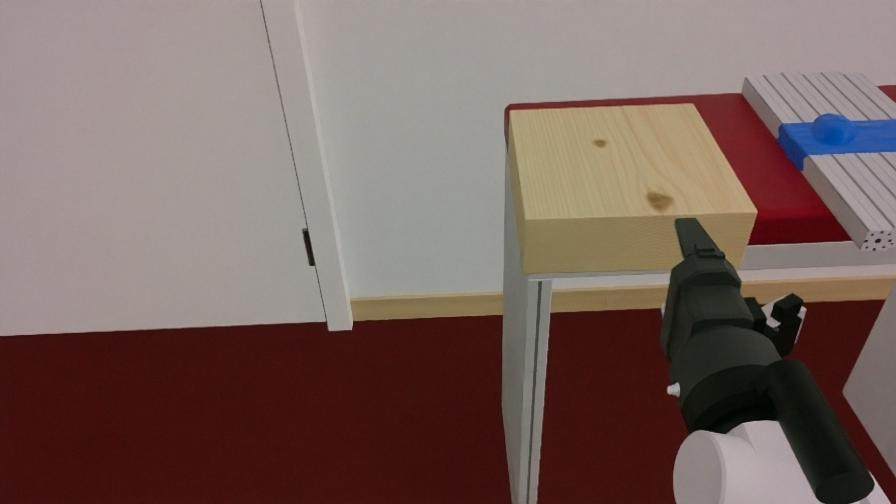

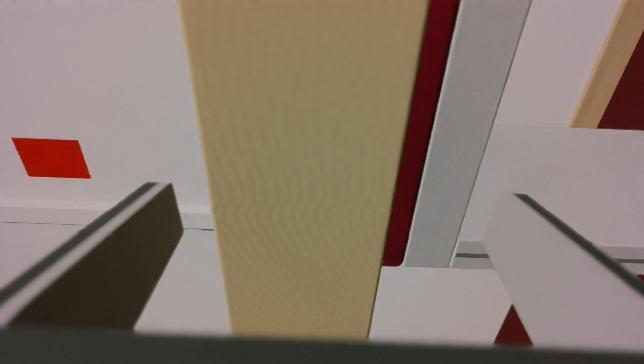

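>>> move(target={"side":"right","x":0.38,"y":-0.175,"z":0.779,"quat_wxyz":[0.7071,0,-0.7071,0]}, cameras=["right_wrist_camera"])

>>> move(base={"x_m_s":0.05,"for_s":0.8}, cameras=["head_camera","right_wrist_camera"])

Scene clock: 68.10 s.
Joint torques (N m): left_arm=[-1.34 -0.71 0.63 -0.42 -0.12 -0.68 -0.07] | right_arm=[-17.02 -0.36 0.18 -11.14 0.61 0.13 -0.33]
External joint torques (N m): left_arm=[0.04 -0.86 0.62 0.13 -0.12 -0.26 -0.06] | right_arm=[-0.26 0.53 0.29 -0.93 0.25 -0.06 -0.38]
Wrist force (N): left_arm=[-0.3 0.7 -6.8] | right_arm=[-6.9 0.7 1.2]
Wrist torque (N m): left_arm=[-0.26 0.07 0.05] | right_arm=[-0.16 -0.36 -0.18]
Wrist force, peak (N): left_arm=[-0.2 1.6 -8.6] | right_arm=[-8.0 0.6 1.4]
move: done
base_odometry: x=+0.377 y=+1.400 heading=+0.000
lidar_m: 0.51 1.11 1.53 3.92 2.12 1.50 1.42 1.50 1.99 1.57 0.97 1.13
base_status: not commanded
joint_positions: torso_squat_rad=+1.000 torso_shift_rad=+0.000 torso_pitch_rad=+0.000 torso_yaw_rad=+0.000 left_shoulder_pitch_rad=+0.037 left_shoulder_roll_rad=+0.004 left_shoulder_yaw_rad=-0.043 left_elbow_rad=-0.196 left_forearm_roll_rad=-0.014 left_wrist_pitch_rad=+0.002 left_hand_roll_rad=+0.027 left_gripper_m=+0.099 right_shoulder_pitch_rad=-0.372 right_shoulder_roll_rad=+0.000 right_shoulder_yaw_rad=+0.014 right_elbow_rad=-1.250 right_forearm_roll_rad=-1.693 right_wrist_pitch_rad=-0.140 right_hand_roll_rad=+1.669 right_gripper_m=+0.099 head_pan_rad=+0.000 head_tilt_rad=+0.700
joint_status: all done
wheel_motors_off: 0
motor_effort: left_wheel=-10(10) right_wheel=+11(11)
chest: x=-0.2280 y=+0.0001 z=+0.9681 quat_wxyz=(+1.000, +0.000, +0.000, +0.000)
left_hand: x=-0.1597 y=+0.2200 z=+0.2859 quat_wxyz=(+0.997, +0.000, -0.079, -0.009)
right_hand: x=+0.3801 y=-0.1751 z=+0.7787 quat_wxyz=(+0.702, +0.000, -0.712, +0.000)
right_hand_status: reached (checked arc that bows 7 mm and turns the hand up to 3 deg, planned for 1.1 s): 0 mm and 0.8 deg off.
right_wrist_camera: T_world_to_cam=[[0.04011, -0.02846, -0.99879, 0.75629], [-0.50539, 0.86172, -0.04485, 0.40499], [0.86196, 0.50658, 0.02018, -0.18246]] pos_world=[0.33162, -0.23504, 0.77722]

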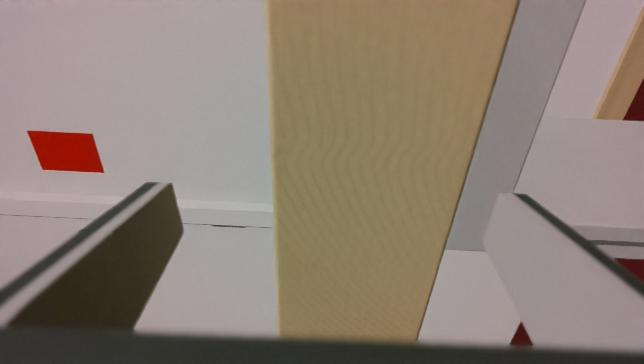

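Scene clock: 69.37 s.
Joint torques (N m): left_arm=[-1.1 -0.99 0.57 -0.53 -0.19 -0.63 0.01] | right_arm=[-18.67 -0.64 -0.05 -10.5 0.42 0.25 -0.14]
External joint torques (N m): left_arm=[0.28 -1.14 0.56 0.03 -0.2 -0.21 0.02] | right_arm=[-1.91 0.25 0.06 -0.28 0.07 0.06 -0.19]
Wrist force (N): left_arm=[-0.2 1.2 -7.5] | right_arm=[-4.8 1.0 6.2]
Wrist torque (N m): left_arm=[-0.30 0.11 0.10] | right_arm=[-0.13 -0.17 -0.23]
Wrist force, peak (N): left_arm=[-0.9 1.9 -8.1] | right_arm=[-8.1 0.1 11.6]
move: done
base_odometry: x=+0.417 y=+1.400 heading=-0.001
lidar_m: 0.47 1.07 1.48 3.78 2.17 1.55 1.47 1.53 2.04 1.40 0.94 1.12
base_status: done (sent for 0.8 of 0.8 s)
joint_positions: torso_squat_rad=+1.000 torso_shift_rad=+0.000 torso_pitch_rad=+0.000 torso_yaw_rad=+0.000 left_shoulder_pitch_rad=+0.037 left_shoulder_roll_rad=+0.004 left_shoulder_yaw_rad=-0.043 left_elbow_rad=-0.196 left_forearm_roll_rad=-0.014 left_wrist_pitch_rad=+0.002 left_hand_roll_rad=+0.027 left_gripper_m=+0.099 right_shoulder_pitch_rad=-0.372 right_shoulder_roll_rad=+0.000 right_shoulder_yaw_rad=+0.014 right_elbow_rad=-1.250 right_forearm_roll_rad=-1.693 right_wrist_pitch_rad=-0.140 right_hand_roll_rad=+1.669 right_gripper_m=+0.099 head_pan_rad=+0.000 head_tilt_rad=+0.700
joint_status: not commanded
wheel_motors_off: 0
motor_effort: left_wheel=-9(24) right_wheel=+12(33)
chest: x=-0.2280 y=+0.0001 z=+0.9681 quat_wxyz=(+1.000, +0.000, +0.000, +0.000)
left_hand: x=-0.1597 y=+0.2200 z=+0.2859 quat_wxyz=(+0.997, +0.000, -0.079, -0.009)
right_hand: x=+0.3800 y=-0.1751 z=+0.7787 quat_wxyz=(+0.702, +0.000, -0.712, -0.001)
head_camera: T_world_to_cam=[[-0.0013, -0.9995, -0.03146, 0.0356], [-0.59945, 0.02596, -0.79999, 0.86267], [0.80041, 0.01782, -0.59918, 0.81005]] pos_world=[-0.1312, -0.00125, 1.17662]
right_wrist_camera: T_world_to_cam=[[0.0401, -0.02847, -0.99879, 0.75629], [-0.50527, 0.86179, -0.04485, 0.40492], [0.86203, 0.50646, 0.02018, -0.18242]] pos_world=[0.33152, -0.23504, 0.77722]

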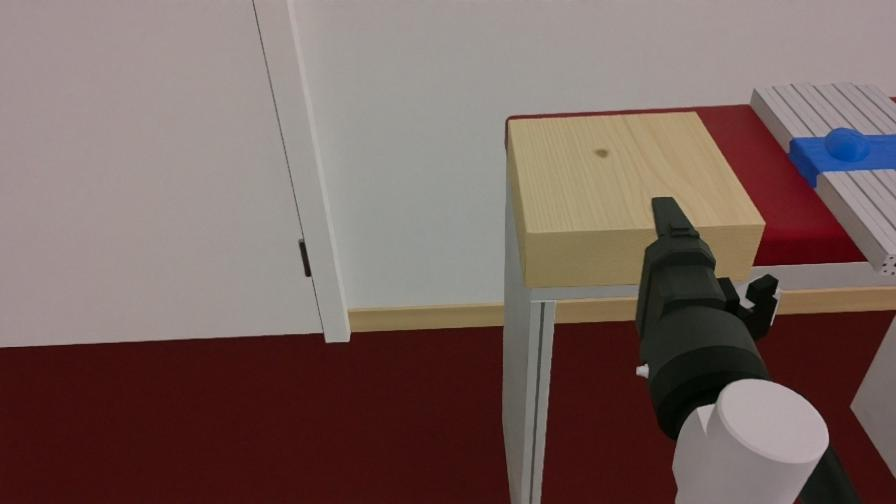

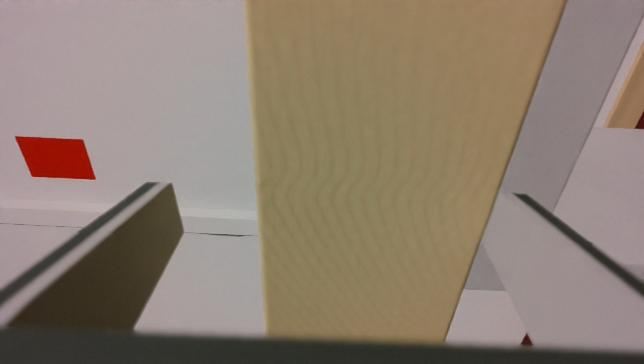

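>>> move(base={"x_m_s":-0.1,"for_s":0.5})

>>> move(target={"side":"right","x":0.38,"y":-0.15,"z":0.771,"quat_wxyz":[0.7071,0,-0.7071,0]})

>>> move(base={"x_m_s":0.06,"for_s":1.25}, cameras=["head_camera","right_wrist_camera"])

Scene clock: 73.53 s.
Joint torques (N m): left_arm=[-2.18 -0.77 0.84 -0.45 -0.03 -0.68 -0.07] | right_arm=[-17.95 -0.38 0.15 -10.67 0.54 0.26 -0.21]
External joint torques (N m): left_arm=[-0.81 -0.92 0.83 0.11 -0.03 -0.26 -0.07] | right_arm=[-1.19 0.51 0.25 -0.45 0.2 0.07 -0.26]
Wrist force (N): left_arm=[-0.5 1.1 -7.5] | right_arm=[-7.3 0.8 0.9]
Wrist torque (N m): left_arm=[-0.28 0.08 0.09] | right_arm=[-0.14 -0.44 -0.20]
Wrist force, peak (N): left_arm=[0.1 2.1 -8.4] | right_arm=[-5.5 0.9 7.0]
move: done
base_odometry: x=+0.367 y=+1.400 heading=+0.000
lidar_m: 0.53 1.12 1.55 3.94 2.10 1.48 1.42 1.48 1.98 1.61 0.98 1.13
base_status: done (sent for 0.5 of 0.5 s)
joint_positions: torso_squat_rad=+1.000 torso_shift_rad=+0.000 torso_pitch_rad=+0.000 torso_yaw_rad=+0.000 left_shoulder_pitch_rad=+0.037 left_shoulder_roll_rad=+0.004 left_shoulder_yaw_rad=-0.043 left_elbow_rad=-0.196 left_forearm_roll_rad=-0.014 left_wrist_pitch_rad=+0.002 left_hand_roll_rad=+0.027 left_gripper_m=+0.099 right_shoulder_pitch_rad=-0.372 right_shoulder_roll_rad=+0.000 right_shoulder_yaw_rad=+0.014 right_elbow_rad=-1.250 right_forearm_roll_rad=-1.693 right_wrist_pitch_rad=-0.140 right_hand_roll_rad=+1.669 right_gripper_m=+0.099 head_pan_rad=+0.000 head_tilt_rad=+0.700
joint_status: not commanded
wheel_motors_off: 0
motor_effort: left_wheel=+7(28) right_wheel=-7(19)
chest: x=-0.2280 y=+0.0001 z=+0.9681 quat_wxyz=(+1.000, +0.000, +0.000, +0.000)
left_hand: x=-0.1598 y=+0.2200 z=+0.2859 quat_wxyz=(+0.997, +0.000, -0.079, -0.009)
right_hand: x=+0.3800 y=-0.1751 z=+0.7788 quat_wxyz=(+0.702, +0.000, -0.712, -0.001)
pictures: none

Scene clock: 74.20 s.
Joint torques (N m): left_arm=[-2.04 -0.75 0.56 -0.32 -0.07 -0.56 -0.01] | right_arm=[-18.61 0.05 -0.6 -10.68 0.51 0.12 0]
External joint torques (N m): left_arm=[-0.67 -0.9 0.55 0.24 -0.07 -0.14 0] | right_arm=[-1.69 0.29 -0.21 -0.55 -0.01 0.05 -0.05]
Wrist force (N): left_arm=[-0.8 1.3 -7.7] | right_arm=[-7.3 0.8 0.5]
Wrist torque (N m): left_arm=[-0.29 0.07 0.07] | right_arm=[-0.15 -0.42 -0.04]
Wrist force, peak (N): left_arm=[0.0 1.1 -8.3] | right_arm=[-7.8 1.8 1.3]
move: done
base_odometry: x=+0.367 y=+1.400 heading=+0.000
lidar_m: 0.52 1.13 1.55 3.95 2.11 1.49 1.42 1.49 1.99 1.62 0.97 1.14
base_status: not commanded
joint_positions: torso_squat_rad=+1.000 torso_shift_rad=+0.000 torso_pitch_rad=+0.000 torso_yaw_rad=+0.000 left_shoulder_pitch_rad=+0.037 left_shoulder_roll_rad=+0.004 left_shoulder_yaw_rad=-0.043 left_elbow_rad=-0.196 left_forearm_roll_rad=-0.014 left_wrist_pitch_rad=+0.002 left_hand_roll_rad=+0.027 left_gripper_m=+0.099 right_shoulder_pitch_rad=-0.392 right_shoulder_roll_rad=+0.000 right_shoulder_yaw_rad=+0.102 right_elbow_rad=-1.211 right_forearm_roll_rad=-1.668 right_wrist_pitch_rad=-0.227 right_hand_roll_rad=+1.607 right_gripper_m=+0.099 head_pan_rad=+0.000 head_tilt_rad=+0.700
joint_status: all done
wheel_motors_off: 0
motor_effort: left_wheel=+8(8) right_wheel=-8(9)
chest: x=-0.2280 y=+0.0001 z=+0.9681 quat_wxyz=(+1.000, +0.000, +0.000, +0.000)
left_hand: x=-0.1598 y=+0.2200 z=+0.2859 quat_wxyz=(+0.997, +0.000, -0.079, -0.009)
right_hand: x=+0.3798 y=-0.1501 z=+0.7710 quat_wxyz=(+0.709, +0.000, -0.706, +0.000)
right_hand_status: reached (checked arc that bows 1 mm and turns the hand up to 1 deg, planned for 0.3 s): 0 mm and 0.2 deg off.
pictures: none

Scene clock: 75.93 s.
Joint torques (N m): left_arm=[-1.44 -0.63 0.67 -0.31 -0.14 -0.66 0.01] | right_arm=[-18.18 0.53 -0.56 -10.67 0.63 0.11 0]
External joint torques (N m): left_arm=[-0.06 -0.78 0.66 0.25 -0.14 -0.24 0.02] | right_arm=[-1.26 0.77 -0.16 -0.54 0.11 0.04 -0.05]
Wrist force (N): left_arm=[-0.5 1.4 -7.4] | right_arm=[-7.1 0.9 0.8]
Wrist torque (N m): left_arm=[-0.30 0.14 0.11] | right_arm=[-0.13 -0.40 -0.04]
Wrist force, peak (N): left_arm=[-0.4 0.7 -8.6] | right_arm=[-8.1 0.7 0.6]
move: done
base_odometry: x=+0.443 y=+1.400 heading=-0.001
lidar_m: 0.45 1.05 1.41 3.68 2.22 1.57 1.49 1.57 2.08 1.33 0.93 1.13
base_status: done (sent for 1.27 of 1.27 s)
joint_positions: torso_squat_rad=+1.000 torso_shift_rad=+0.000 torso_pitch_rad=+0.000 torso_yaw_rad=+0.000 left_shoulder_pitch_rad=+0.037 left_shoulder_roll_rad=+0.004 left_shoulder_yaw_rad=-0.043 left_elbow_rad=-0.196 left_forearm_roll_rad=-0.014 left_wrist_pitch_rad=+0.002 left_hand_roll_rad=+0.027 left_gripper_m=+0.099 right_shoulder_pitch_rad=-0.393 right_shoulder_roll_rad=+0.000 right_shoulder_yaw_rad=+0.102 right_elbow_rad=-1.211 right_forearm_roll_rad=-1.668 right_wrist_pitch_rad=-0.227 right_hand_roll_rad=+1.607 right_gripper_m=+0.099 head_pan_rad=+0.000 head_tilt_rad=+0.700
joint_status: not commanded
wheel_motors_off: 0
motor_effort: left_wheel=-7(28) right_wheel=+5(20)
chest: x=-0.2279 y=+0.0001 z=+0.9682 quat_wxyz=(+1.000, +0.000, +0.000, +0.000)
left_hand: x=-0.1597 y=+0.2200 z=+0.2859 quat_wxyz=(+0.997, +0.000, -0.079, -0.009)
right_hand: x=+0.3799 y=-0.1501 z=+0.7710 quat_wxyz=(+0.709, +0.000, -0.706, +0.000)
head_camera: T_world_to_cam=[[-0.00131, -0.9995, -0.03146, 0.03559], [-0.59962, 0.02596, -0.79986, 0.86261], [0.80028, 0.01782, -0.59936, 0.81008]] pos_world=[-0.13101, -0.00125, 1.17662]
right_wrist_camera: T_world_to_cam=[[0.02223, -0.02916, -0.99933, 0.75643], [-0.50728, 0.86101, -0.03641, 0.37704], [0.8615, 0.50775, 0.00435, -0.18226]] pos_world=[0.33146, -0.21004, 0.77044]

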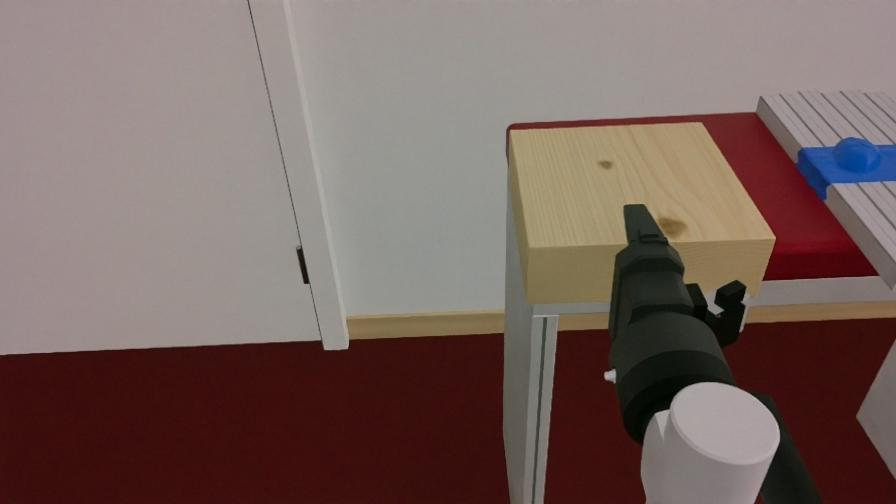

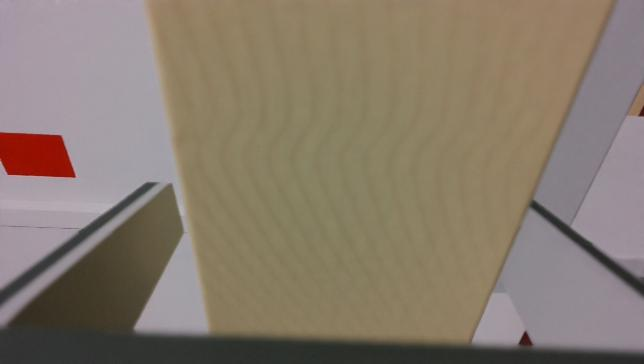

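>>> move(base={"x_m_s":0.04,"for_s":0.8}, cameras=["right_wrist_camera"])

Scene clock: 79.97 s.
Joint torques (N m): left_arm=[-1.36 -0.77 0.57 -0.36 -0.12 -0.62 -0.09] | right_arm=[-17.71 0.01 -0.55 -10.45 0.58 0.02 0.12]
External joint torques (N m): left_arm=[0.02 -0.93 0.56 0.2 -0.12 -0.19 -0.09] | right_arm=[-0.78 0.25 -0.15 -0.32 0.06 -0.05 0.07]
Wrist force (N): left_arm=[-0.2 1.3 -8.0] | right_arm=[-5.6 1.1 4.0]
Wrist torque (N m): left_arm=[-0.33 0.12 0.12] | right_arm=[-0.07 -0.50 -0.11]
Wrist force, peak (N): left_arm=[0.2 2.4 -8.6] | right_arm=[-5.6 1.1 7.3]
move: done
base_odometry: x=+0.475 y=+1.400 heading=-0.002
lidar_m: 0.41 1.03 1.40 3.57 2.26 1.62 1.53 1.60 2.13 1.32 0.92 1.09
base_status: done (sent for 0.8 of 0.8 s)
joint_positions: torso_squat_rad=+1.000 torso_shift_rad=+0.000 torso_pitch_rad=+0.000 torso_yaw_rad=+0.000 left_shoulder_pitch_rad=+0.037 left_shoulder_roll_rad=+0.004 left_shoulder_yaw_rad=-0.043 left_elbow_rad=-0.196 left_forearm_roll_rad=-0.014 left_wrist_pitch_rad=+0.002 left_hand_roll_rad=+0.027 left_gripper_m=+0.099 right_shoulder_pitch_rad=-0.393 right_shoulder_roll_rad=+0.000 right_shoulder_yaw_rad=+0.102 right_elbow_rad=-1.211 right_forearm_roll_rad=-1.668 right_wrist_pitch_rad=-0.227 right_hand_roll_rad=+1.607 right_gripper_m=+0.099 head_pan_rad=+0.000 head_tilt_rad=+0.700
joint_status: not commanded
wheel_motors_off: 0
motor_effort: left_wheel=-9(23) right_wheel=+9(31)
chest: x=-0.2280 y=+0.0001 z=+0.9681 quat_wxyz=(+1.000, +0.000, +0.000, +0.000)
left_hand: x=-0.1597 y=+0.2200 z=+0.2859 quat_wxyz=(+0.997, +0.000, -0.079, -0.009)
right_hand: x=+0.3799 y=-0.1500 z=+0.7711 quat_wxyz=(+0.708, +0.000, -0.706, +0.000)
right_wrist_camera: T_world_to_cam=[[0.02246, -0.02914, -0.99932, 0.75646], [-0.50731, 0.86099, -0.03651, 0.37712], [0.86147, 0.50779, 0.00455, -0.1824]] pos_world=[0.33146, -0.21004, 0.77054]

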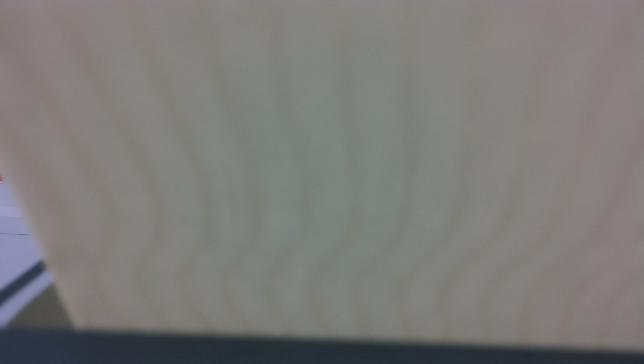

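>>> move(joints={"right_gripper_m":0.0})

>>> move(target={"side":"right","x":0.38,"y":-0.15,"z":0.83,"quat_wxyz":[0.7071,0,-0.7071,0]}, min_time_s=1.5, cameras=["head_camera","right_wrist_camera"])

Scene clock: 82.73 s.
Joint torques (N m): left_arm=[-1.2 -0.51 0.99 -0.49 -0.03 -0.72 -0.07] | right_arm=[-19.13 0.34 -0.51 -12.83 0.61 -0.07 0.01]
External joint torques (N m): left_arm=[0.18 -0.66 0.97 0.06 -0.03 -0.29 -0.06] | right_arm=[-2.21 0.58 -0.12 -2.71 0.09 -0.14 -0.05]
Wrist force (N): left_arm=[-0.6 0.8 -7.8] | right_arm=[-13.5 0.9 -2.1]
Wrist torque (N m): left_arm=[-0.23 0.05 0.11] | right_arm=[-0.08 -1.04 -0.26]
Wrist force, peak (N): left_arm=[-0.4 1.3 -8.3] | right_arm=[-14.4 1.3 -2.1]
move: off_target
base_odometry: x=+0.475 y=+1.400 heading=-0.002
lidar_m: 0.42 1.01 1.40 3.57 2.26 1.60 1.53 1.60 2.14 1.31 0.91 1.10
base_status: not commanded
joint_positions: torso_squat_rad=+1.000 torso_shift_rad=+0.000 torso_pitch_rad=+0.000 torso_yaw_rad=+0.000 left_shoulder_pitch_rad=+0.037 left_shoulder_roll_rad=+0.004 left_shoulder_yaw_rad=-0.043 left_elbow_rad=-0.196 left_forearm_roll_rad=-0.014 left_wrist_pitch_rad=+0.002 left_hand_roll_rad=+0.027 left_gripper_m=+0.099 right_shoulder_pitch_rad=-0.392 right_shoulder_roll_rad=+0.000 right_shoulder_yaw_rad=+0.102 right_elbow_rad=-1.211 right_forearm_roll_rad=-1.668 right_wrist_pitch_rad=-0.227 right_hand_roll_rad=+1.607 right_gripper_m=+0.075 head_pan_rad=+0.000 head_tilt_rad=+0.700
joint_status: right_gripper_m off_target (ended at +0.075, target +0.000)
wheel_motors_off: 0
motor_effort: left_wheel=-8(9) right_wheel=+10(12)
chest: x=-0.2280 y=+0.0001 z=+0.9681 quat_wxyz=(+1.000, +0.000, +0.000, +0.000)
left_hand: x=-0.1597 y=+0.2200 z=+0.2859 quat_wxyz=(+0.997, +0.000, -0.079, -0.009)
right_hand: x=+0.3798 y=-0.1501 z=+0.7706 quat_wxyz=(+0.709, +0.000, -0.705, +0.000)
pictures: none

Scene clock: 84.57 s.
Joint torques (N m): left_arm=[-1.31 -0.75 0.84 -0.35 -0.1 -0.66 -0.1] | right_arm=[-33.25 -3.22 -3.18 -23.62 2.99 4.24 0.23]
External joint torques (N m): left_arm=[0.05 -0.91 0.83 0.2 -0.1 -0.24 -0.1] | right_arm=[-16.06 -1.97 -0.91 -13.68 2.31 3.3 0.18]
Wrist force (N): left_arm=[0.2 1.9 -8.1] | right_arm=[-29.3 0.8 0.3]
Wrist torque (N m): left_arm=[-0.32 0.17 0.09] | right_arm=[-0.07 1.42 -0.35]
Wrist force, peak (N): left_arm=[-0.5 1.4 -8.6] | right_arm=[-30.0 2.5 0.3]
move: done
base_odometry: x=+0.475 y=+1.400 heading=-0.002
lidar_m: 0.41 1.02 1.38 3.59 2.27 1.60 1.53 1.60 2.13 1.32 0.91 1.11
base_status: not commanded
joint_positions: torso_squat_rad=+1.000 torso_shift_rad=+0.000 torso_pitch_rad=+0.001 torso_yaw_rad=+0.000 left_shoulder_pitch_rad=+0.037 left_shoulder_roll_rad=+0.004 left_shoulder_yaw_rad=-0.043 left_elbow_rad=-0.196 left_forearm_roll_rad=-0.014 left_wrist_pitch_rad=+0.002 left_hand_roll_rad=+0.027 left_gripper_m=+0.099 right_shoulder_pitch_rad=-0.409 right_shoulder_roll_rad=-0.123 right_shoulder_yaw_rad=+0.240 right_elbow_rad=-1.429 right_forearm_roll_rad=-2.282 right_wrist_pitch_rad=-0.417 right_hand_roll_rad=+2.087 right_gripper_m=+0.074 head_pan_rad=+0.000 head_tilt_rad=+0.700
joint_status: all done
wheel_motors_off: 0
motor_effort: left_wheel=-9(9) right_wheel=+10(12)
chest: x=-0.2277 y=+0.0000 z=+0.9682 quat_wxyz=(+1.000, +0.000, +0.000, +0.000)
left_hand: x=-0.1599 y=+0.2200 z=+0.2859 quat_wxyz=(+0.997, +0.000, -0.079, -0.009)
right_hand: x=+0.3794 y=-0.1506 z=+0.8250 quat_wxyz=(+0.709, -0.001, -0.706, -0.001)
right_hand_status: reached (checked arc that bows 8 mm and turns the hand up to 3 deg, planned for 1.5 s): 5 mm and 0.3 deg off.
head_camera: T_world_to_cam=[[-0.00131, -0.9995, -0.0316, 0.03576], [-0.60008, 0.02606, -0.79952, 0.86225], [0.79994, 0.01792, -0.59981, 0.81027]] pos_world=[-0.1307, -0.00125, 1.17652]
right_wrist_camera: T_world_to_cam=[[0.02208, -0.02915, -0.99933, 0.81045], [-0.50412, 0.86287, -0.03631, 0.37827], [0.86335, 0.50458, 0.00435, -0.18296]] pos_world=[0.33076, -0.21045, 0.82444]

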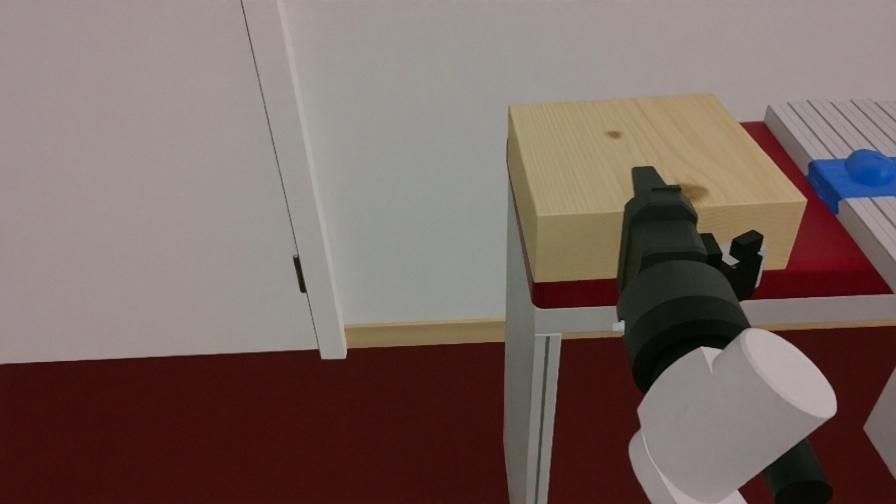

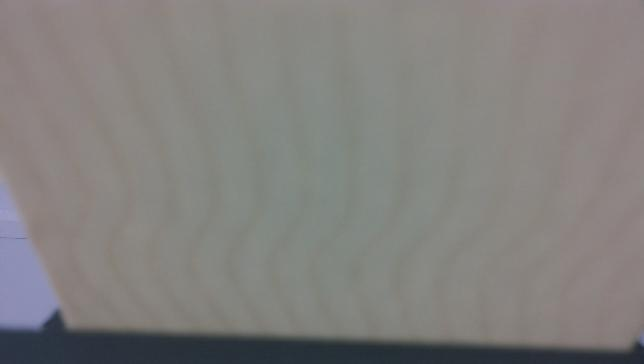

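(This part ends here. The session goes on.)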